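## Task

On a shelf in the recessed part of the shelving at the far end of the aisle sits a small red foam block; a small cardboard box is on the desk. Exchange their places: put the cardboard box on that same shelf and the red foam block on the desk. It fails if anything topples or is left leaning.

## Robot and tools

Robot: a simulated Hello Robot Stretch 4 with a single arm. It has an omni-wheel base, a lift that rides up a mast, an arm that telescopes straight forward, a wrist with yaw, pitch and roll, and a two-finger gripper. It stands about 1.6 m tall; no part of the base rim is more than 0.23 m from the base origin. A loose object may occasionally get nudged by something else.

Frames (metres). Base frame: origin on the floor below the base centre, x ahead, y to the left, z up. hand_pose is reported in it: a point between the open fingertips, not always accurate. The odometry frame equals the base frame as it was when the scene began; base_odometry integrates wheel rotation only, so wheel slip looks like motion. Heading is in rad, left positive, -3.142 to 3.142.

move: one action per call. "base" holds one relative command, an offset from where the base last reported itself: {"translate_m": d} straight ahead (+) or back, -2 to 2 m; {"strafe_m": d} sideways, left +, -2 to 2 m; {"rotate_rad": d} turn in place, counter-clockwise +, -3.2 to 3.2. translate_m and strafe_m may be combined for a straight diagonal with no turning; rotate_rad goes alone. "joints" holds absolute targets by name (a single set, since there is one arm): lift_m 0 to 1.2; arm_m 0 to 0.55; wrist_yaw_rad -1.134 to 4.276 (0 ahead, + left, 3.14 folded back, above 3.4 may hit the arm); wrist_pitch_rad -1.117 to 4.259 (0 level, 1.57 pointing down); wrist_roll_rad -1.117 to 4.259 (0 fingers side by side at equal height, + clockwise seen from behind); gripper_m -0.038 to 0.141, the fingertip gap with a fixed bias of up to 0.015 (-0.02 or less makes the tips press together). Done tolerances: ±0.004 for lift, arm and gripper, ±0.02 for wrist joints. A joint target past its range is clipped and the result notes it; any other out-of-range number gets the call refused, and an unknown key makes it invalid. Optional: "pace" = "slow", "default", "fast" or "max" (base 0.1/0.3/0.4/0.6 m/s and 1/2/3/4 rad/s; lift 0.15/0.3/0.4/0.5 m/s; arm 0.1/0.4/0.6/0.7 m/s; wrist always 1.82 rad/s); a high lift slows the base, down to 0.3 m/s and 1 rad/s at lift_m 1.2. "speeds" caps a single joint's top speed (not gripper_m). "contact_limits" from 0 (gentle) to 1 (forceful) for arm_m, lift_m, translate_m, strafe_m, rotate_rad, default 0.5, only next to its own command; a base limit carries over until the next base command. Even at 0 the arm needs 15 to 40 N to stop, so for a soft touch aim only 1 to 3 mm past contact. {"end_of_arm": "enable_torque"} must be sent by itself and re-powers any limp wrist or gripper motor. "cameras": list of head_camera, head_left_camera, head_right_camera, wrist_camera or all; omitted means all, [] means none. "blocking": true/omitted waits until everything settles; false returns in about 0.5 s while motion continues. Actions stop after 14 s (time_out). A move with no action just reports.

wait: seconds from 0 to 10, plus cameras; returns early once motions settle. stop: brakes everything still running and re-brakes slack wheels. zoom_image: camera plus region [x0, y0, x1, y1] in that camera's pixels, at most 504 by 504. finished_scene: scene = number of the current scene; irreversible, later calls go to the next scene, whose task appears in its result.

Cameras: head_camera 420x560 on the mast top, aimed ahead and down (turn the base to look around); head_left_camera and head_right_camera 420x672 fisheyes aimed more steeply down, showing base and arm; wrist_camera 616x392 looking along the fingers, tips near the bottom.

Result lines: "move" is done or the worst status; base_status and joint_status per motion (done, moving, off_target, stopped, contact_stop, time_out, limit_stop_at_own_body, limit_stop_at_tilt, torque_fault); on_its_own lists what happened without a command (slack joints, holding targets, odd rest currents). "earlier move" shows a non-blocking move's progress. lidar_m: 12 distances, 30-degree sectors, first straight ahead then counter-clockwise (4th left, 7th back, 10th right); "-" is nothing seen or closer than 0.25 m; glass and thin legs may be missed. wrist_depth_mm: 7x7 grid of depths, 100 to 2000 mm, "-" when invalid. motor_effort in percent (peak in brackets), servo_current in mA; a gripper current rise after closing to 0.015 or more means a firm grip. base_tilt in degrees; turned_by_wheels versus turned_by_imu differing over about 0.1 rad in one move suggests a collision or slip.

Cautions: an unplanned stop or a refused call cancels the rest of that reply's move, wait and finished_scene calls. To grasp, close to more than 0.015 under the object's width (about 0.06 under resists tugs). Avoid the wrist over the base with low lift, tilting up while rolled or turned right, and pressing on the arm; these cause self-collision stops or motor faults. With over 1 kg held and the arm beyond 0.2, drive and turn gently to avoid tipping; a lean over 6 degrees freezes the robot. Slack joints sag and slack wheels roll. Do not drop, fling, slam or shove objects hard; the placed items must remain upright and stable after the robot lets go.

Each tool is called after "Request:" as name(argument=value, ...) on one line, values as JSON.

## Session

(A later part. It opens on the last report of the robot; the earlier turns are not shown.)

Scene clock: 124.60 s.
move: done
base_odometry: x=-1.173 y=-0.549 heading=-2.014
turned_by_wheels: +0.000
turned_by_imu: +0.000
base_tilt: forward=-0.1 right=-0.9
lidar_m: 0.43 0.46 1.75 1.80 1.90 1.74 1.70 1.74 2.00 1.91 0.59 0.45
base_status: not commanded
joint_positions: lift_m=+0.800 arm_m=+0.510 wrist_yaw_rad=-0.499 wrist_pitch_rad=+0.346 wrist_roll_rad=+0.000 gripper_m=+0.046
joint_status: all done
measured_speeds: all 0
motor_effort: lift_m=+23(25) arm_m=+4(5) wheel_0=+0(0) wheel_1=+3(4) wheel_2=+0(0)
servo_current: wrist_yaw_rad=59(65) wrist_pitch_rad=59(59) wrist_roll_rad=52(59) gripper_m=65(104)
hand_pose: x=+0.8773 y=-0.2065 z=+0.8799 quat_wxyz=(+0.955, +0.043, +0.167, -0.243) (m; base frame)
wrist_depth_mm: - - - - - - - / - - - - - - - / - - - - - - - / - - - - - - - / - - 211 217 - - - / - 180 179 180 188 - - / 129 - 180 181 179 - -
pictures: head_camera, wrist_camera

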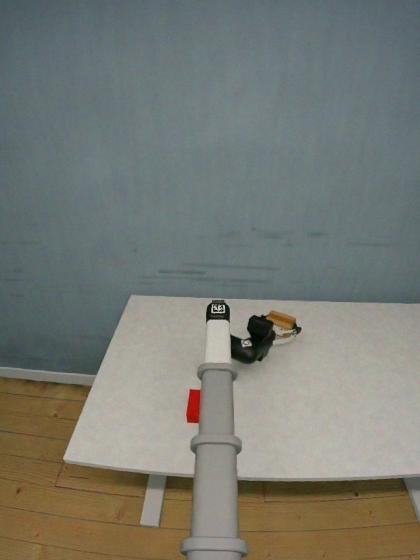

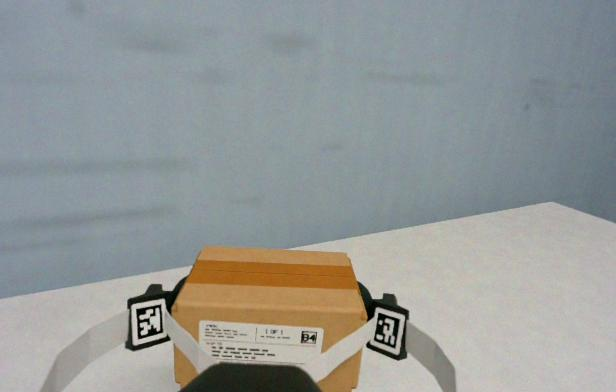

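Request:
move(joints={"arm_m": 0.0, "lift_m": 0.82}, cameras=["wrist_camera"])

Request:
move(base={"translate_m": -0.6}, cameras=["wrist_camera", "head_camera"])

Request:
move(joints={"wrist_yaw_rad": 3.1, "wrist_pitch_rad": 0.05, "lift_m": 0.58}, speeds={"wrist_yaw_rad": 1.2}, base={"translate_m": -0.7})

Scene clock: 128.00 s.
move: done
base_odometry: x=-1.173 y=-0.549 heading=-2.014
turned_by_wheels: +0.000
turned_by_imu: +0.001
base_tilt: forward=-0.1 right=-0.9
lidar_m: 0.42 0.45 1.76 1.80 1.92 1.74 1.70 1.75 1.98 1.90 0.60 0.43
base_status: not commanded
joint_positions: lift_m=+0.820 arm_m=+0.001 wrist_yaw_rad=-0.499 wrist_pitch_rad=+0.347 wrist_roll_rad=+0.000 gripper_m=+0.046
joint_status: all done
measured_speeds: all 0
motor_effort: lift_m=+22(25) arm_m=-4(7) wheel_0=+0(0) wheel_1=+3(4) wheel_2=+0(0)
servo_current: wrist_yaw_rad=65(78) wrist_pitch_rad=39(59) wrist_roll_rad=59(59) gripper_m=78(91)
hand_pose: x=+0.3682 y=-0.2065 z=+0.8999 quat_wxyz=(+0.955, +0.043, +0.167, -0.243) (m; base frame)
wrist_depth_mm: - - - - - - 1618 / - - - - - - - / - - - - - - - / - - - - - - - / - - 211 216 - - - / - 180 179 180 187 - - / 129 - 181 181 181 1430 1464
pictures: wrist_camera

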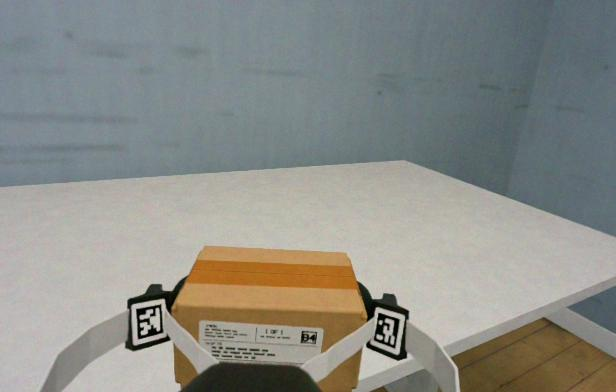

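Scene clock: 131.50 s.
move: done
base_odometry: x=-0.915 y=-0.007 heading=-2.014
turned_by_wheels: +0.000
turned_by_imu: +0.002
base_tilt: forward=-0.1 right=-0.9
lidar_m: 1.02 1.07 1.91 1.82 1.94 1.12 1.16 1.12 1.97 1.90 1.43 1.06
base_status: done
joint_positions: lift_m=+0.820 arm_m=+0.001 wrist_yaw_rad=-0.499 wrist_pitch_rad=+0.347 wrist_roll_rad=+0.000 gripper_m=+0.046
joint_status: not commanded
measured_speeds: all 0
motor_effort: lift_m=+22(23) arm_m=-5(5) wheel_0=+0(9) wheel_1=-2(11) wheel_2=-1(15)
servo_current: wrist_yaw_rad=46(65) wrist_pitch_rad=46(65) wrist_roll_rad=52(59) gripper_m=72(91)
hand_pose: x=+0.3682 y=-0.2065 z=+0.8999 quat_wxyz=(+0.955, +0.043, +0.167, -0.243) (m; base frame)
wrist_depth_mm: - - - - - - - / - - - - - - - / - - - - - - - / - - - - - - - / - - 211 228 - - - / 1464 183 179 180 190 1808 - / 1205 1255 180 181 188 1430 1464
pictures: head_camera, wrist_camera

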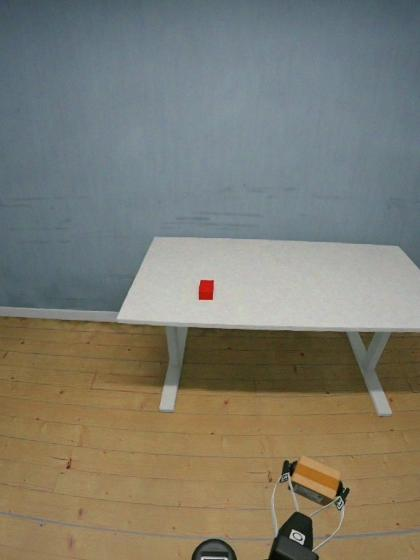

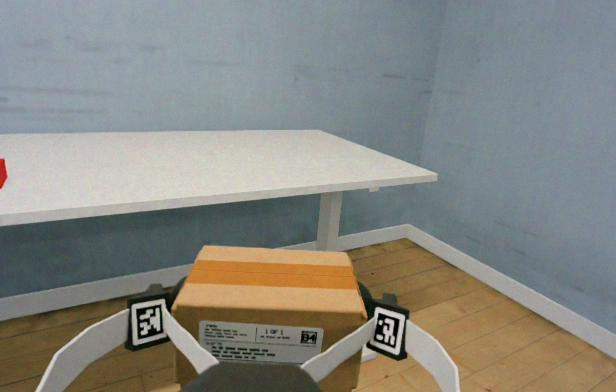

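Scene clock: 135.33 s.
move: done
base_odometry: x=-0.615 y=+0.625 heading=-2.014
turned_by_wheels: +0.000
turned_by_imu: +0.002
base_tilt: forward=-0.1 right=-0.9
lidar_m: 1.72 2.62 1.93 1.87 0.55 0.46 1.24 0.51 0.55 1.88 1.98 1.78
base_status: done
joint_positions: lift_m=+0.580 arm_m=+0.001 wrist_yaw_rad=+3.099 wrist_pitch_rad=+0.060 wrist_roll_rad=+0.000 gripper_m=+0.046
joint_status: all done
measured_speeds: all 0
motor_effort: lift_m=+15(20) arm_m=-4(5) wheel_0=-2(9) wheel_1=-3(13) wheel_2=+1(13)
servo_current: wrist_yaw_rad=46(111) wrist_pitch_rad=46(169) wrist_roll_rad=52(59) gripper_m=72(91)
hand_pose: x=-0.1120 y=+0.0997 z=+0.7413 quat_wxyz=(+0.021, -0.030, +0.001, +0.999) (m; base frame)
wrist_depth_mm: 109 133 - - - - - / 109 144 - - 539 - - / 132 163 - - - - - / 141 - - - 668 - - / - - - 229 676 - - / - 181 179 180 189 - - / 130 1397 180 181 178 - -
pictures: head_camera, head_left_camera, head_right_camera, wrist_camera

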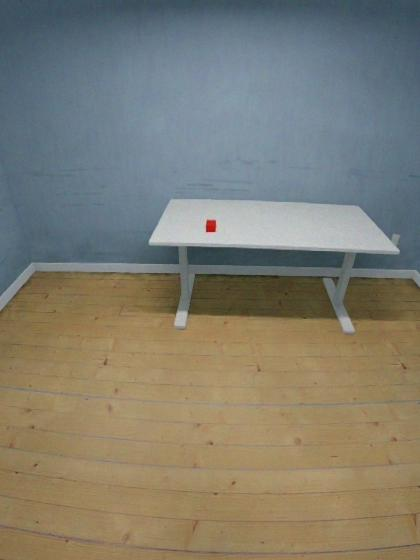

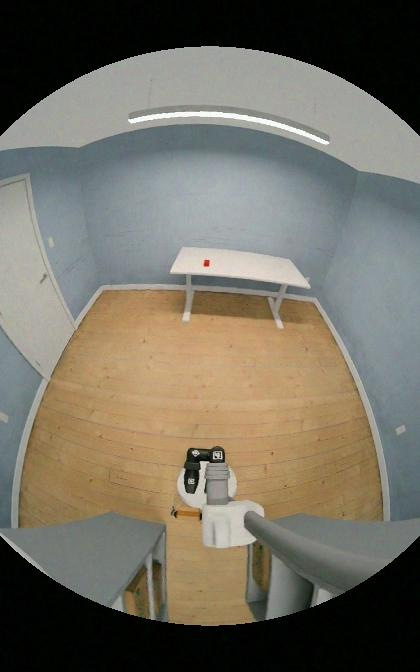

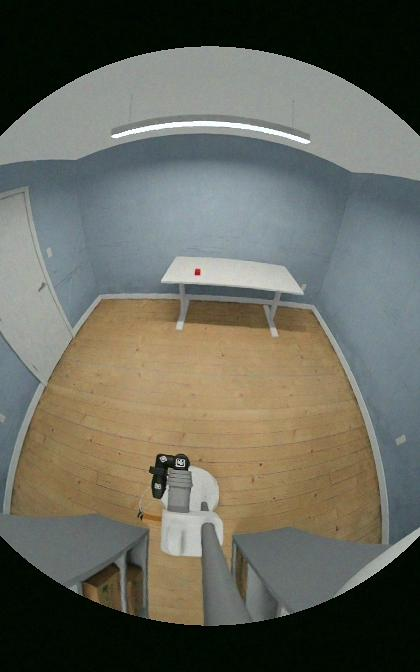

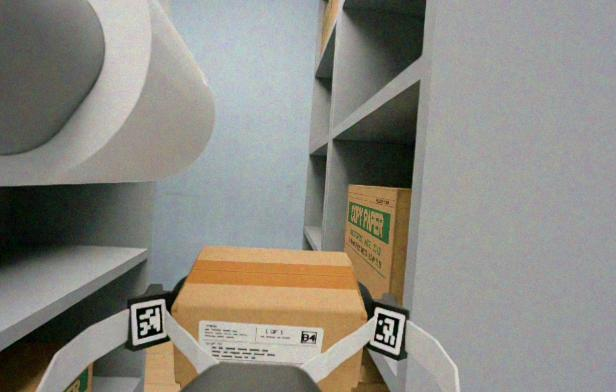

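Request:
move(base={"translate_m": -0.5}, contact_limits={"translate_m": 0.3}, cameras=["head_left_camera"])

Scene clock: 138.80 s.
move: done
base_odometry: x=-0.400 y=+1.076 heading=-2.015
turned_by_wheels: +0.000
turned_by_imu: +0.002
base_tilt: forward=-0.1 right=-0.9
lidar_m: 2.21 2.62 0.30 0.29 0.31 0.43 1.24 0.43 0.32 0.30 0.33 2.29
base_status: done
joint_positions: lift_m=+0.580 arm_m=+0.001 wrist_yaw_rad=+3.099 wrist_pitch_rad=+0.060 wrist_roll_rad=+0.000 gripper_m=+0.046
joint_status: not commanded
measured_speeds: all 0
motor_effort: lift_m=+14(15) arm_m=-4(5) wheel_0=-1(8) wheel_1=-3(11) wheel_2=+0(14)
servo_current: wrist_yaw_rad=52(78) wrist_pitch_rad=52(85) wrist_roll_rad=52(59) gripper_m=72(98)
contact_limits: translate_m 0.3
hand_pose: x=-0.1120 y=+0.0997 z=+0.7413 quat_wxyz=(+0.021, -0.030, +0.001, +0.999) (m; base frame)
wrist_depth_mm: 109 134 - - - - - / 108 144 - - 831 - - / 132 162 248 - - - - / 133 - - - 574 427 294 / - - 211 218 569 397 293 / - 180 179 180 189 389 290 / 130 1499 180 181 186 345 285
pictures: head_left_camera

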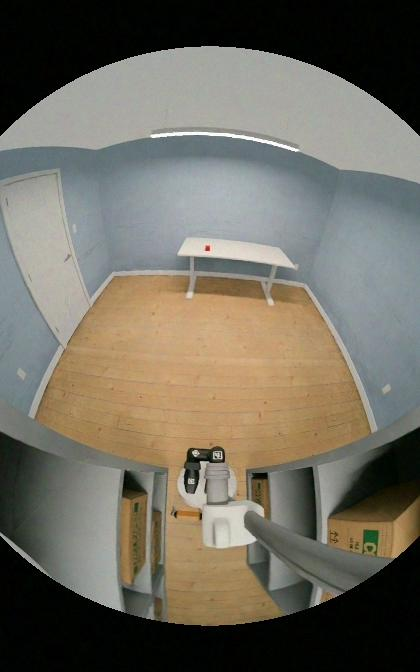

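Request:
move(base={"translate_m": -0.7}, contact_limits={"translate_m": 0.3}, cameras=["head_left_camera"])

Request:
move(base={"translate_m": -0.5}, contact_limits={"translate_m": 0.3}, cameras=["head_left_camera", "wrist_camera"])

Scene clock: 143.00 s.
move: done
base_odometry: x=-0.099 y=+1.708 heading=-2.015
turned_by_wheels: -0.001
turned_by_imu: +0.002
base_tilt: forward=-0.1 right=-0.9
lidar_m: 2.89 0.41 0.31 0.29 0.31 0.44 1.04 1.07 0.31 0.29 0.30 0.44
base_status: done
joint_positions: lift_m=+0.580 arm_m=+0.001 wrist_yaw_rad=+3.099 wrist_pitch_rad=+0.060 wrist_roll_rad=+0.000 gripper_m=+0.046
joint_status: not commanded
measured_speeds: all 0
motor_effort: lift_m=+15(15) arm_m=-4(5) wheel_0=-3(9) wheel_1=-4(10) wheel_2=+0(16)
servo_current: wrist_yaw_rad=33(72) wrist_pitch_rad=46(85) wrist_roll_rad=52(59) gripper_m=72(91)
contact_limits: translate_m 0.3
hand_pose: x=-0.1120 y=+0.0997 z=+0.7413 quat_wxyz=(+0.021, -0.030, +0.001, +0.999) (m; base frame)
wrist_depth_mm: 109 134 - - - 402 322 / 109 144 - - - 496 289 / 132 163 249 - - - 272 / 133 - - - - - 279 / - - 211 217 - - 277 / - 180 179 180 187 - 274 / 130 - 180 181 183 - 281
pictures: head_left_camera

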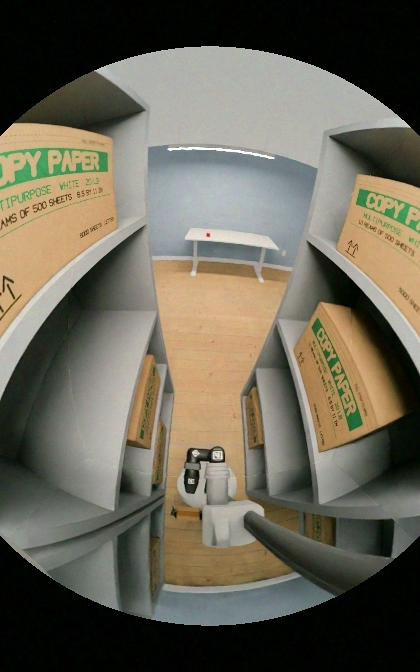

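Scene clock: 146.17 s.
move: done
base_odometry: x=+0.116 y=+2.160 heading=-2.016
turned_by_wheels: +0.000
turned_by_imu: +0.002
base_tilt: forward=-0.1 right=-0.9
lidar_m: 1.19 0.43 0.31 0.30 0.32 0.46 0.55 0.59 0.78 0.74 0.56 0.49
base_status: done
joint_positions: lift_m=+0.580 arm_m=+0.001 wrist_yaw_rad=+3.099 wrist_pitch_rad=+0.060 wrist_roll_rad=+0.000 gripper_m=+0.046
joint_status: not commanded
measured_speeds: all 0
motor_effort: lift_m=+15(15) arm_m=-4(5) wheel_0=-2(9) wheel_1=-4(11) wheel_2=+1(14)
servo_current: wrist_yaw_rad=46(72) wrist_pitch_rad=72(72) wrist_roll_rad=46(59) gripper_m=78(91)
contact_limits: translate_m 0.3
hand_pose: x=-0.1120 y=+0.0997 z=+0.7413 quat_wxyz=(+0.021, -0.030, +0.001, +0.999) (m; base frame)
wrist_depth_mm: 109 134 - - - 394 343 / 110 144 - - - 500 500 / 132 163 249 - - - - / 133 - - - - - - / - - 211 216 - - - / - 180 179 180 188 - - / 129 - 180 182 181 - -
pictures: head_left_camera, wrist_camera

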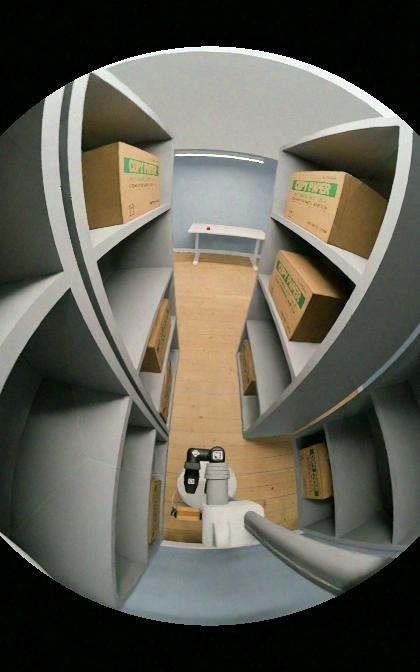

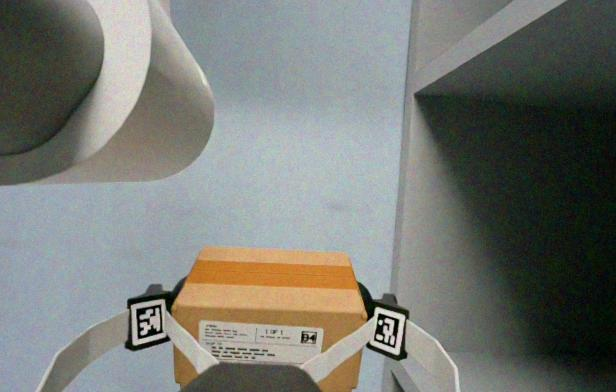

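Request:
move(base={"rotate_rad": -1.605}, cameras=["head_camera"])

Request:
move(joints={"wrist_yaw_rad": 0, "wrist_pitch_rad": 0.346, "lift_m": 0.6}, speeds={"wrist_yaw_rad": 1.2}, cameras=["head_camera", "wrist_camera"])

Scene clock: 148.53 s.
move: done
base_odometry: x=+0.116 y=+2.160 heading=+2.663
turned_by_wheels: -1.605
turned_by_imu: -1.568
base_tilt: forward=-0.2 right=-0.9
lidar_m: 0.74 0.56 0.47 1.17 0.46 0.33 0.30 0.31 0.45 0.55 0.59 0.78
base_status: done
joint_positions: lift_m=+0.580 arm_m=+0.001 wrist_yaw_rad=+3.099 wrist_pitch_rad=+0.060 wrist_roll_rad=+0.000 gripper_m=+0.046
joint_status: not commanded
measured_speeds: all 0
motor_effort: lift_m=+15(16) arm_m=-4(5) wheel_0=+1(11) wheel_1=+3(11) wheel_2=+2(11)
servo_current: wrist_yaw_rad=46(78) wrist_pitch_rad=39(78) wrist_roll_rad=46(59) gripper_m=78(91)
hand_pose: x=-0.1120 y=+0.0997 z=+0.7413 quat_wxyz=(+0.021, -0.030, +0.001, +0.999) (m; base frame)
wrist_depth_mm: 114 133 410 421 430 439 - / 111 149 508 535 517 442 - / 132 168 247 - - 445 - / - - - - - 445 - / - - 211 216 - 449 741 / - 180 179 180 188 452 732 / 129 - 181 181 186 - -
pictures: head_camera

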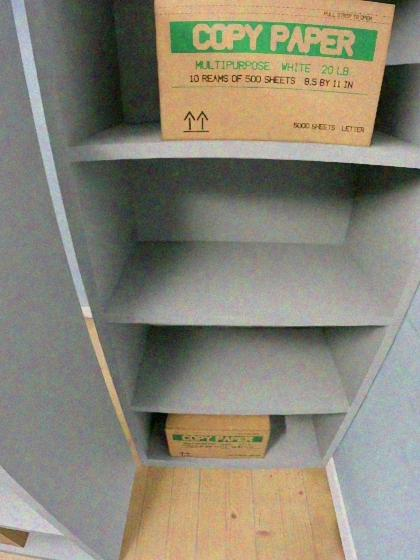

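Scene clock: 151.67 s.
move: done
base_odometry: x=+0.116 y=+2.160 heading=+2.663
turned_by_wheels: +0.000
turned_by_imu: +0.001
base_tilt: forward=-0.1 right=-0.9
lidar_m: 0.75 0.55 0.49 1.20 0.44 0.32 0.31 0.31 0.45 0.56 0.57 0.78
base_status: not commanded
joint_positions: lift_m=+0.600 arm_m=+0.001 wrist_yaw_rad=+0.001 wrist_pitch_rad=+0.344 wrist_roll_rad=+0.000 gripper_m=+0.046
joint_status: all done
measured_speeds: all 0
motor_effort: lift_m=+23(25) arm_m=-4(5) wheel_0=+1(2) wheel_1=+3(3) wheel_2=+2(2)
servo_current: wrist_yaw_rad=26(117) wrist_pitch_rad=52(104) wrist_roll_rad=46(59) gripper_m=78(91)
hand_pose: x=+0.4434 y=-0.0870 z=+0.6805 quat_wxyz=(+0.985, +0.000, +0.171, +0.001) (m; base frame)
wrist_depth_mm: - - - - - - - / - 891 - - - 917 - / - 931 - - - - - / - - - - - - - / - - 211 217 - - - / - 183 179 180 187 - - / 129 654 180 181 178 - -
pictures: head_camera, wrist_camera

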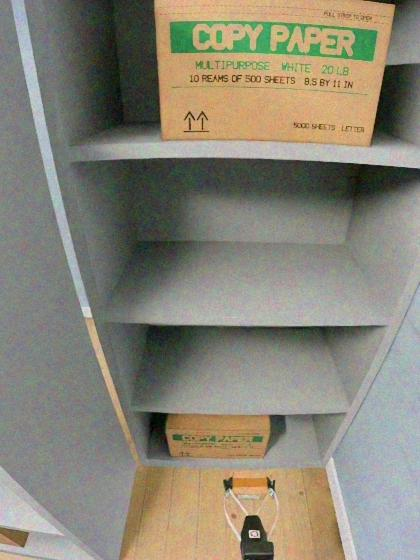

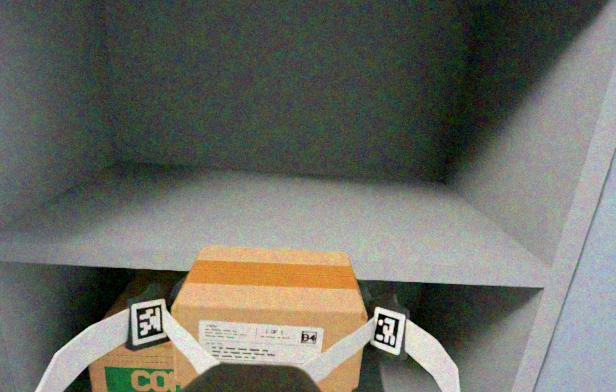

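Request:
move(joints={"arm_m": 0.43, "lift_m": 0.57}, contact_limits={"arm_m": 0.15}, cameras=["head_camera", "wrist_camera"])

Request:
move(joints={"lift_m": 0.508}, contact_limits={"lift_m": 0.05}, pace="slow", cameras=["wrist_camera", "head_right_camera"])

Scene clock: 154.43 s.
move: done
base_odometry: x=+0.116 y=+2.160 heading=+2.663
turned_by_wheels: +0.000
turned_by_imu: +0.001
base_tilt: forward=-0.1 right=-0.9
lidar_m: 0.75 0.56 0.49 1.17 0.43 0.33 0.30 0.33 0.44 0.55 0.56 0.79
base_status: not commanded
joint_positions: lift_m=+0.570 arm_m=+0.430 wrist_yaw_rad=+0.001 wrist_pitch_rad=+0.345 wrist_roll_rad=+0.000 gripper_m=+0.046
joint_status: all done
measured_speeds: all 0
motor_effort: lift_m=+14(23) arm_m=+5(7) wheel_0=+2(2) wheel_1=+3(3) wheel_2=+2(2)
servo_current: wrist_yaw_rad=65(72) wrist_pitch_rad=39(59) wrist_roll_rad=46(59) gripper_m=72(91)
contact_limits: arm_m 0.15
hand_pose: x=+0.8723 y=-0.0871 z=+0.6511 quat_wxyz=(+0.985, +0.000, +0.171, +0.001) (m; base frame)
wrist_depth_mm: - - - - - - - / - - - - - - - / - - - - - - 544 / - - - - - - 574 / 436 442 211 217 - - - / 364 187 179 180 193 424 427 / 290 297 180 181 190 359 351
pictures: head_camera, wrist_camera

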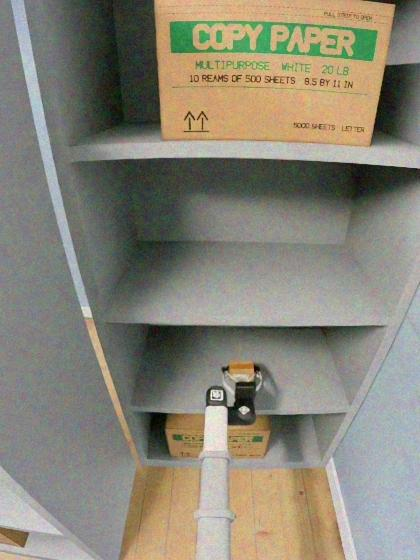

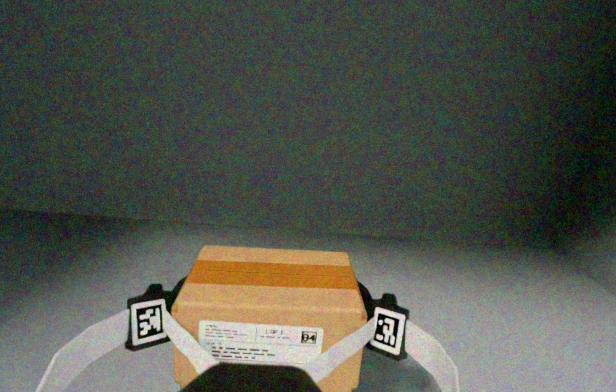

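Scene clock: 155.83 s.
move: done
base_odometry: x=+0.116 y=+2.160 heading=+2.663
turned_by_wheels: +0.000
turned_by_imu: +0.000
base_tilt: forward=-0.1 right=-0.9
lidar_m: 0.74 0.56 0.49 1.18 0.44 0.32 0.31 0.33 0.44 0.55 0.60 0.79
base_status: not commanded
joint_positions: lift_m=+0.508 arm_m=+0.430 wrist_yaw_rad=+0.001 wrist_pitch_rad=+0.345 wrist_roll_rad=+0.000 gripper_m=+0.046
joint_status: all done
measured_speeds: all 0
motor_effort: lift_m=+14(15) arm_m=+5(5) wheel_0=+1(2) wheel_1=+3(3) wheel_2=+2(2)
servo_current: wrist_yaw_rad=46(65) wrist_pitch_rad=33(52) wrist_roll_rad=46(59) gripper_m=78(85)
contact_limits: arm_m 0.15; lift_m 0.05
hand_pose: x=+0.8723 y=-0.0871 z=+0.5891 quat_wxyz=(+0.985, +0.000, +0.171, +0.001) (m; base frame)
wrist_depth_mm: - - - - - - - / - - - - - - - / - - - - - - 549 / 430 433 452 - - - - / 342 353 362 230 404 413 413 / 270 187 179 180 193 322 329 / 214 222 180 181 194 266 263
pictures: head_right_camera, wrist_camera

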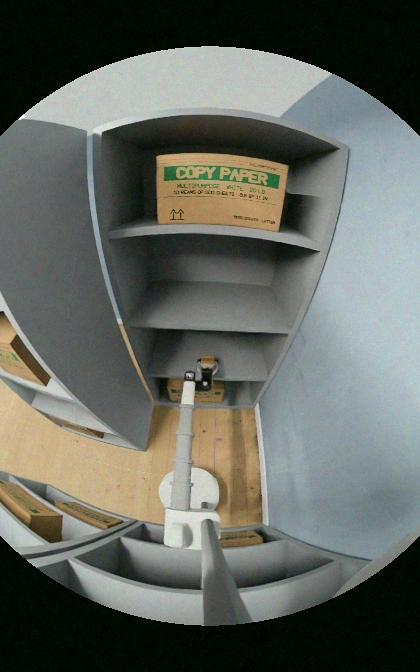

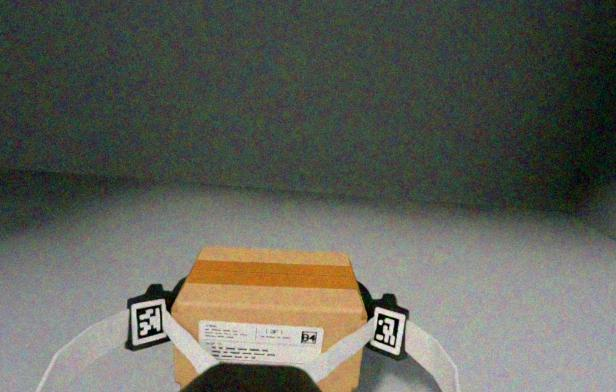

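Request:
move(joints={"lift_m": 0.498}, contact_limits={"lift_m": 0.05}, pace="slow", cameras=["wrist_camera"])

Request:
move(joints={"lift_m": 0.493}, contact_limits={"lift_m": 0.05}, pace="slow", cameras=["wrist_camera"])

Scene clock: 156.87 s.
move: done
base_odometry: x=+0.116 y=+2.160 heading=+2.663
turned_by_wheels: +0.000
turned_by_imu: +0.000
base_tilt: forward=-0.1 right=-0.9
lidar_m: 0.75 0.56 0.48 1.18 0.44 0.31 0.31 0.32 0.45 0.55 0.59 0.79
base_status: not commanded
joint_positions: lift_m=+0.498 arm_m=+0.430 wrist_yaw_rad=+0.001 wrist_pitch_rad=+0.345 wrist_roll_rad=+0.000 gripper_m=+0.046
joint_status: all done
measured_speeds: all 0
motor_effort: lift_m=+14(15) arm_m=+5(5) wheel_0=+1(2) wheel_1=+3(3) wheel_2=+2(2)
servo_current: wrist_yaw_rad=33(59) wrist_pitch_rad=26(59) wrist_roll_rad=46(59) gripper_m=78(85)
contact_limits: arm_m 0.15; lift_m 0.05
hand_pose: x=+0.8723 y=-0.0871 z=+0.5791 quat_wxyz=(+0.985, +0.000, +0.171, +0.001) (m; base frame)
wrist_depth_mm: - - - - - - - / - - - - - - - / - - - - - - 549 / 413 430 439 452 - - - / 320 332 325 229 382 402 410 / 256 188 179 180 210 304 310 / 203 210 180 181 217 243 256
pictures: wrist_camera

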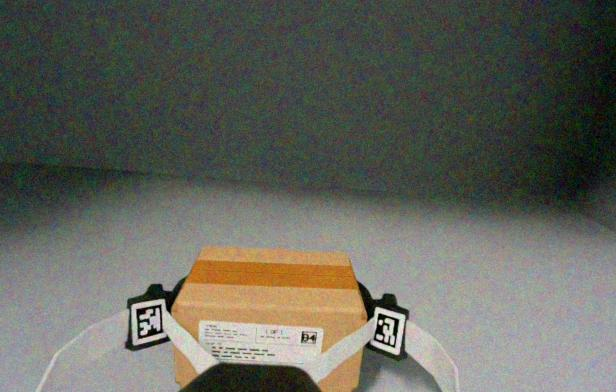

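Scene clock: 157.47 s.
move: done
base_odometry: x=+0.116 y=+2.160 heading=+2.663
turned_by_wheels: +0.000
turned_by_imu: +0.000
base_tilt: forward=-0.1 right=-0.9
lidar_m: 0.74 0.56 0.49 1.17 0.45 0.32 0.29 0.32 0.45 0.55 0.58 0.79
base_status: not commanded
joint_positions: lift_m=+0.493 arm_m=+0.430 wrist_yaw_rad=+0.001 wrist_pitch_rad=+0.345 wrist_roll_rad=+0.000 gripper_m=+0.046
joint_status: all done
measured_speeds: all 0
motor_effort: lift_m=+14(15) arm_m=+4(5) wheel_0=+2(2) wheel_1=+3(3) wheel_2=+2(2)
servo_current: wrist_yaw_rad=59(59) wrist_pitch_rad=39(59) wrist_roll_rad=46(52) gripper_m=78(91)
contact_limits: arm_m 0.15; lift_m 0.05
hand_pose: x=+0.8723 y=-0.0871 z=+0.5741 quat_wxyz=(+0.985, +0.000, +0.171, +0.001) (m; base frame)
wrist_depth_mm: - - - - - - - / - - - - - - - / - - - - - - 544 / 407 413 439 449 - - - / 314 324 315 228 373 387 402 / 248 187 179 180 193 293 301 / 196 203 180 181 211 238 249
pictures: wrist_camera

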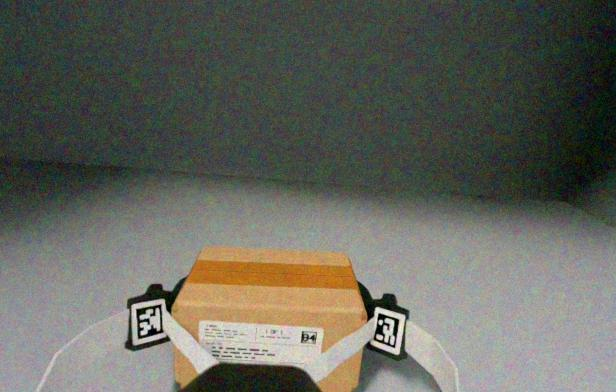

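Request:
move(joints={"lift_m": 0.489}, contact_limits={"lift_m": 0.05}, pace="slow", cameras=["wrist_camera"])

Request:
move(joints={"lift_m": 0.485}, contact_limits={"lift_m": 0.05}, pace="slow", cameras=["wrist_camera"])

Scene clock: 158.27 s.
move: done
base_odometry: x=+0.116 y=+2.160 heading=+2.663
turned_by_wheels: +0.000
turned_by_imu: +0.000
base_tilt: forward=-0.1 right=-0.9
lidar_m: 0.74 0.53 0.48 1.19 0.44 0.33 0.30 0.34 0.46 0.55 0.59 0.79
base_status: not commanded
joint_positions: lift_m=+0.489 arm_m=+0.430 wrist_yaw_rad=+0.001 wrist_pitch_rad=+0.345 wrist_roll_rad=+0.000 gripper_m=+0.046
joint_status: all done
measured_speeds: all 0
motor_effort: lift_m=+14(15) arm_m=+5(5) wheel_0=+2(2) wheel_1=+3(3) wheel_2=+2(2)
servo_current: wrist_yaw_rad=46(65) wrist_pitch_rad=39(52) wrist_roll_rad=46(52) gripper_m=78(85)
contact_limits: arm_m 0.15; lift_m 0.05
hand_pose: x=+0.8723 y=-0.0871 z=+0.5701 quat_wxyz=(+0.985, +0.000, +0.171, +0.001) (m; base frame)
wrist_depth_mm: - - - - - - - / - - - - - - - / - - - - - - 549 / 402 410 430 439 452 - - / 303 317 306 229 364 377 397 / 241 187 179 179 209 283 296 / 190 198 180 181 206 232 236
pictures: wrist_camera

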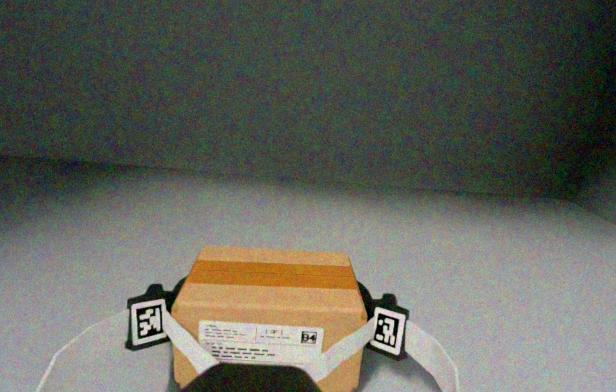

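Scene clock: 158.83 s.
move: done
base_odometry: x=+0.116 y=+2.160 heading=+2.663
turned_by_wheels: +0.000
turned_by_imu: +0.000
base_tilt: forward=-0.1 right=-0.9
lidar_m: 0.75 0.55 0.48 1.18 0.43 0.32 0.30 0.31 0.46 0.55 0.58 0.77
base_status: not commanded
joint_positions: lift_m=+0.485 arm_m=+0.430 wrist_yaw_rad=+0.001 wrist_pitch_rad=+0.345 wrist_roll_rad=+0.000 gripper_m=+0.046
joint_status: all done
measured_speeds: all 0
motor_effort: lift_m=+14(14) arm_m=+5(5) wheel_0=+1(2) wheel_1=+3(3) wheel_2=+2(2)
servo_current: wrist_yaw_rad=52(59) wrist_pitch_rad=20(52) wrist_roll_rad=59(59) gripper_m=65(85)
contact_limits: arm_m 0.15; lift_m 0.05
hand_pose: x=+0.8723 y=-0.0871 z=+0.5662 quat_wxyz=(+0.985, +0.000, +0.171, +0.001) (m; base frame)
wrist_depth_mm: - - - - - - - / - - - - - - - / - - - - - - 544 / 402 407 424 433 455 - - / 303 314 301 229 353 364 377 / 239 188 178 180 210 276 283 / 185 195 180 181 193 229 224
pictures: wrist_camera

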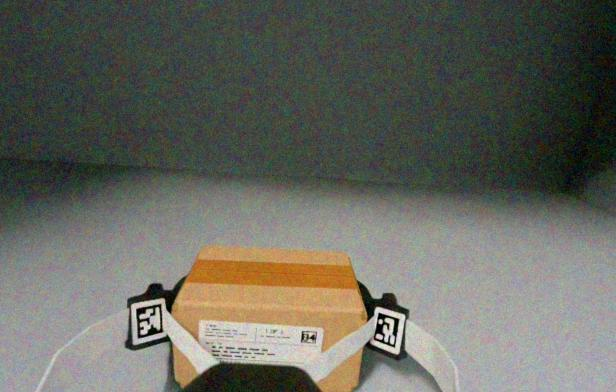

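Request:
move(joints={"lift_m": 0.481}, contact_limits={"lift_m": 0.05}, pace="slow", cameras=["wrist_camera"])

Scene clock: 159.67 s.
move: done
base_odometry: x=+0.116 y=+2.160 heading=+2.663
turned_by_wheels: +0.000
turned_by_imu: +0.000
base_tilt: forward=-0.1 right=-0.9
lidar_m: 0.74 0.55 0.49 1.18 0.45 0.31 0.29 0.32 0.45 0.55 0.58 0.79
base_status: not commanded
joint_positions: lift_m=+0.481 arm_m=+0.430 wrist_yaw_rad=+0.001 wrist_pitch_rad=+0.345 wrist_roll_rad=+0.000 gripper_m=+0.046
joint_status: all done
measured_speeds: all 0
motor_effort: lift_m=+13(14) arm_m=+4(5) wheel_0=+1(2) wheel_1=+3(3) wheel_2=+2(2)
servo_current: wrist_yaw_rad=65(65) wrist_pitch_rad=39(65) wrist_roll_rad=46(52) gripper_m=72(91)
contact_limits: arm_m 0.15; lift_m 0.05
hand_pose: x=+0.8723 y=-0.0871 z=+0.5623 quat_wxyz=(+0.985, +0.000, +0.171, +0.001) (m; base frame)
wrist_depth_mm: - - - - - - - / - - - - - - - / - - - - - - 544 / 407 410 427 436 459 - - / 303 317 289 229 355 366 379 / 239 186 179 180 198 276 285 / 184 195 180 181 193 229 224
pictures: wrist_camera

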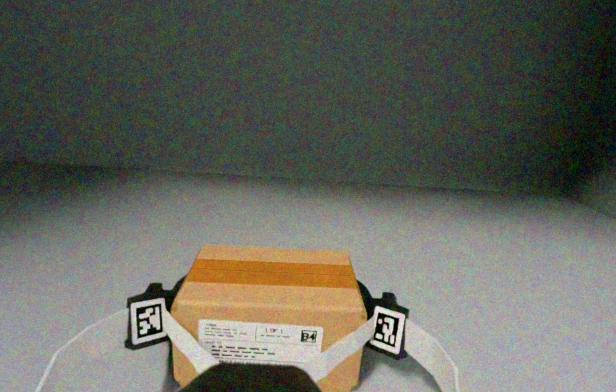

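Request:
move(joints={"lift_m": 0.485}, pace="slow", cameras=[])

Request:
move(joints={"gripper_m": 0.135}, cameras=["wrist_camera"])

Request:
move(joints={"lift_m": 0.6}, pace="slow", cameras=["wrist_camera"])

Request:
move(joints={"arm_m": 0.1}, cameras=["wrist_camera", "head_camera", "head_left_camera"])

Scene clock: 160.50 s.
move: done
base_odometry: x=+0.116 y=+2.160 heading=+2.663
turned_by_wheels: +0.000
turned_by_imu: +0.000
base_tilt: forward=-0.1 right=-0.9
lidar_m: 0.75 0.56 0.49 1.19 0.46 0.31 0.30 0.33 0.45 0.55 0.57 0.79
base_status: not commanded
joint_positions: lift_m=+0.485 arm_m=+0.430 wrist_yaw_rad=+0.001 wrist_pitch_rad=+0.345 wrist_roll_rad=+0.000 gripper_m=+0.046
joint_status: all done
measured_speeds: all 0
motor_effort: lift_m=+22(23) arm_m=+4(5) wheel_0=+1(2) wheel_1=+3(3) wheel_2=+2(2)
servo_current: wrist_yaw_rad=20(52) wrist_pitch_rad=52(59) wrist_roll_rad=46(52) gripper_m=65(91)
contact_limits: arm_m 0.15
hand_pose: x=+0.8723 y=-0.0871 z=+0.5654 quat_wxyz=(+0.985, +0.000, +0.171, +0.001) (m; base frame)
wrist_depth_mm: - - - - - - - / - - - - - - - / - - - - - - 544 / 404 410 421 436 455 - - / 301 314 303 229 353 366 375 / 240 187 178 180 208 276 283 / 185 195 180 182 200 224 224
pictures: none
No camera images: "cameras" was empty.

Scene clock: 162.37 s.
move: done
base_odometry: x=+0.116 y=+2.160 heading=+2.663
turned_by_wheels: +0.000
turned_by_imu: +0.000
base_tilt: forward=-0.1 right=-0.9
lidar_m: 0.74 0.55 0.50 1.20 0.45 0.32 0.31 0.32 0.44 0.55 0.57 0.79
base_status: not commanded
joint_positions: lift_m=+0.485 arm_m=+0.430 wrist_yaw_rad=+0.001 wrist_pitch_rad=+0.345 wrist_roll_rad=+0.000 gripper_m=+0.135
joint_status: all done
measured_speeds: all 0
motor_effort: lift_m=+22(23) arm_m=+5(5) wheel_0=+1(2) wheel_1=+3(3) wheel_2=+2(2)
servo_current: wrist_yaw_rad=52(65) wrist_pitch_rad=33(59) wrist_roll_rad=39(59) gripper_m=39(98)
contact_limits: arm_m 0.15
hand_pose: x=+0.8724 y=-0.0871 z=+0.5655 quat_wxyz=(+0.985, +0.000, +0.171, +0.001) (m; base frame)
wrist_depth_mm: - - - - - - - / - - - - - - 521 / - - - - - - 544 / 404 407 415 436 449 449 469 / 300 314 232 226 351 362 375 / 236 190 186 190 204 274 282 / 190 196 192 170 208 223 223
pictures: wrist_camera

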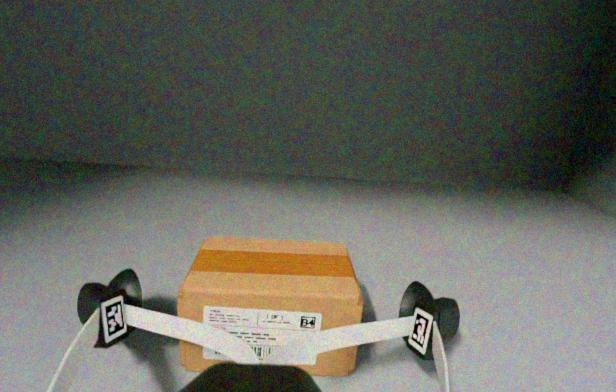

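Scene clock: 164.17 s.
move: done
base_odometry: x=+0.116 y=+2.160 heading=+2.663
turned_by_wheels: +0.000
turned_by_imu: +0.000
base_tilt: forward=-0.1 right=-0.9
lidar_m: 0.75 0.55 0.48 1.17 0.44 0.32 0.30 0.33 0.46 0.56 0.59 0.78
base_status: not commanded
joint_positions: lift_m=+0.600 arm_m=+0.430 wrist_yaw_rad=+0.001 wrist_pitch_rad=+0.345 wrist_roll_rad=+0.000 gripper_m=+0.135
joint_status: all done
measured_speeds: all 0
motor_effort: lift_m=+23(25) arm_m=+4(5) wheel_0=+2(2) wheel_1=+3(3) wheel_2=+2(2)
servo_current: wrist_yaw_rad=46(65) wrist_pitch_rad=46(59) wrist_roll_rad=46(59) gripper_m=39(46)
contact_limits: arm_m 0.15
hand_pose: x=+0.8724 y=-0.0871 z=+0.6804 quat_wxyz=(+0.985, +0.000, +0.171, +0.001) (m; base frame)
wrist_depth_mm: - - - - - - - / - - - - - - 521 / - - - - - - 544 / - - - - - - 574 / - - - - - - - / 410 189 436 436 213 433 462 / 332 349 330 154 362 382 392
pictures: wrist_camera

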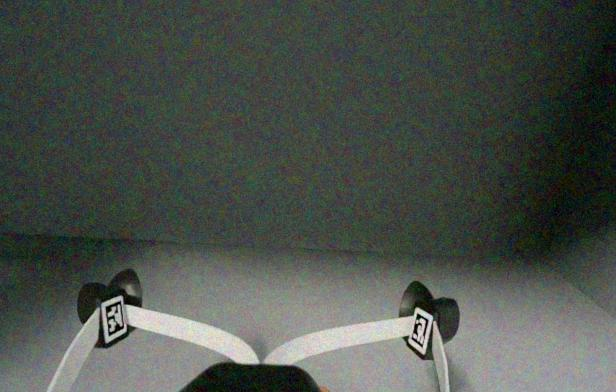

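Scene clock: 166.27 s.
move: done
base_odometry: x=+0.116 y=+2.160 heading=+2.663
turned_by_wheels: +0.000
turned_by_imu: +0.000
base_tilt: forward=-0.1 right=-0.9
lidar_m: 0.75 0.55 0.50 1.19 0.46 0.31 0.32 0.32 0.45 0.55 0.58 0.77
base_status: not commanded
joint_positions: lift_m=+0.600 arm_m=+0.100 wrist_yaw_rad=+0.001 wrist_pitch_rad=+0.345 wrist_roll_rad=+0.000 gripper_m=+0.135
joint_status: all done
measured_speeds: all 0
motor_effort: lift_m=+22(23) arm_m=-4(6) wheel_0=+1(2) wheel_1=+2(3) wheel_2=+2(2)
servo_current: wrist_yaw_rad=20(72) wrist_pitch_rad=52(59) wrist_roll_rad=52(59) gripper_m=33(52)
hand_pose: x=+0.5425 y=-0.0872 z=+0.6804 quat_wxyz=(+0.985, +0.000, +0.171, +0.000) (m; base frame)
wrist_depth_mm: - - - - - 788 - / - - - - - 831 - / - - - - - 866 - / - - - - - - - / - - - 539 - - - / 459 189 473 723 195 - - / - 585 559 154 - - -
pictures: head_camera, head_left_camera, wrist_camera

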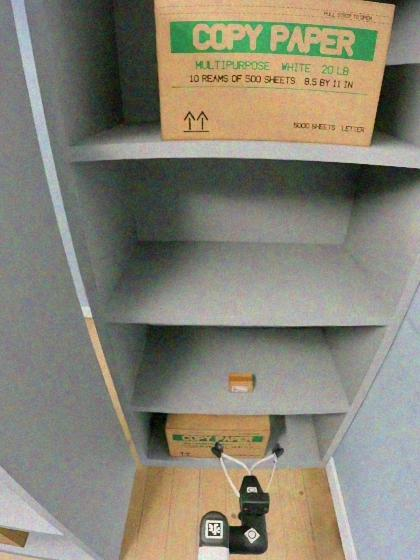

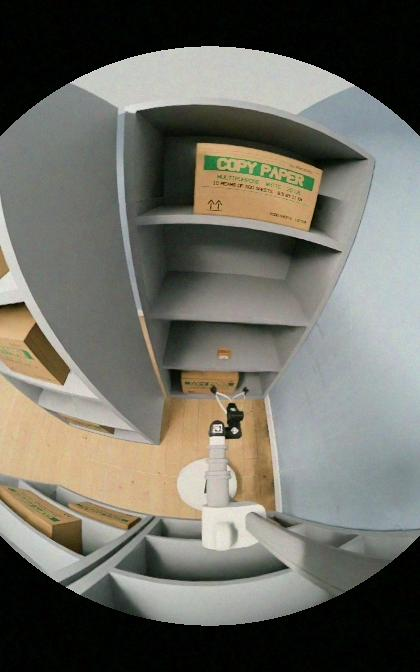

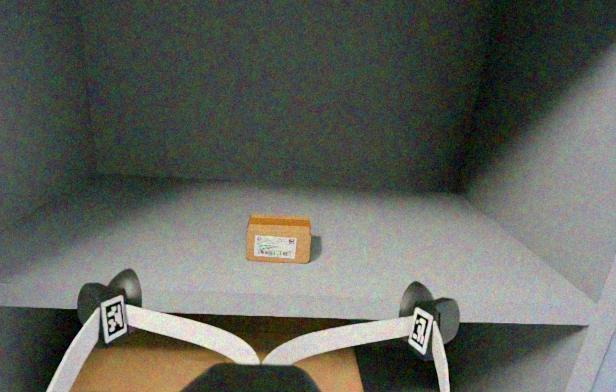

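Request:
finished_scene(scene=1)

The scene is finished: the task was done.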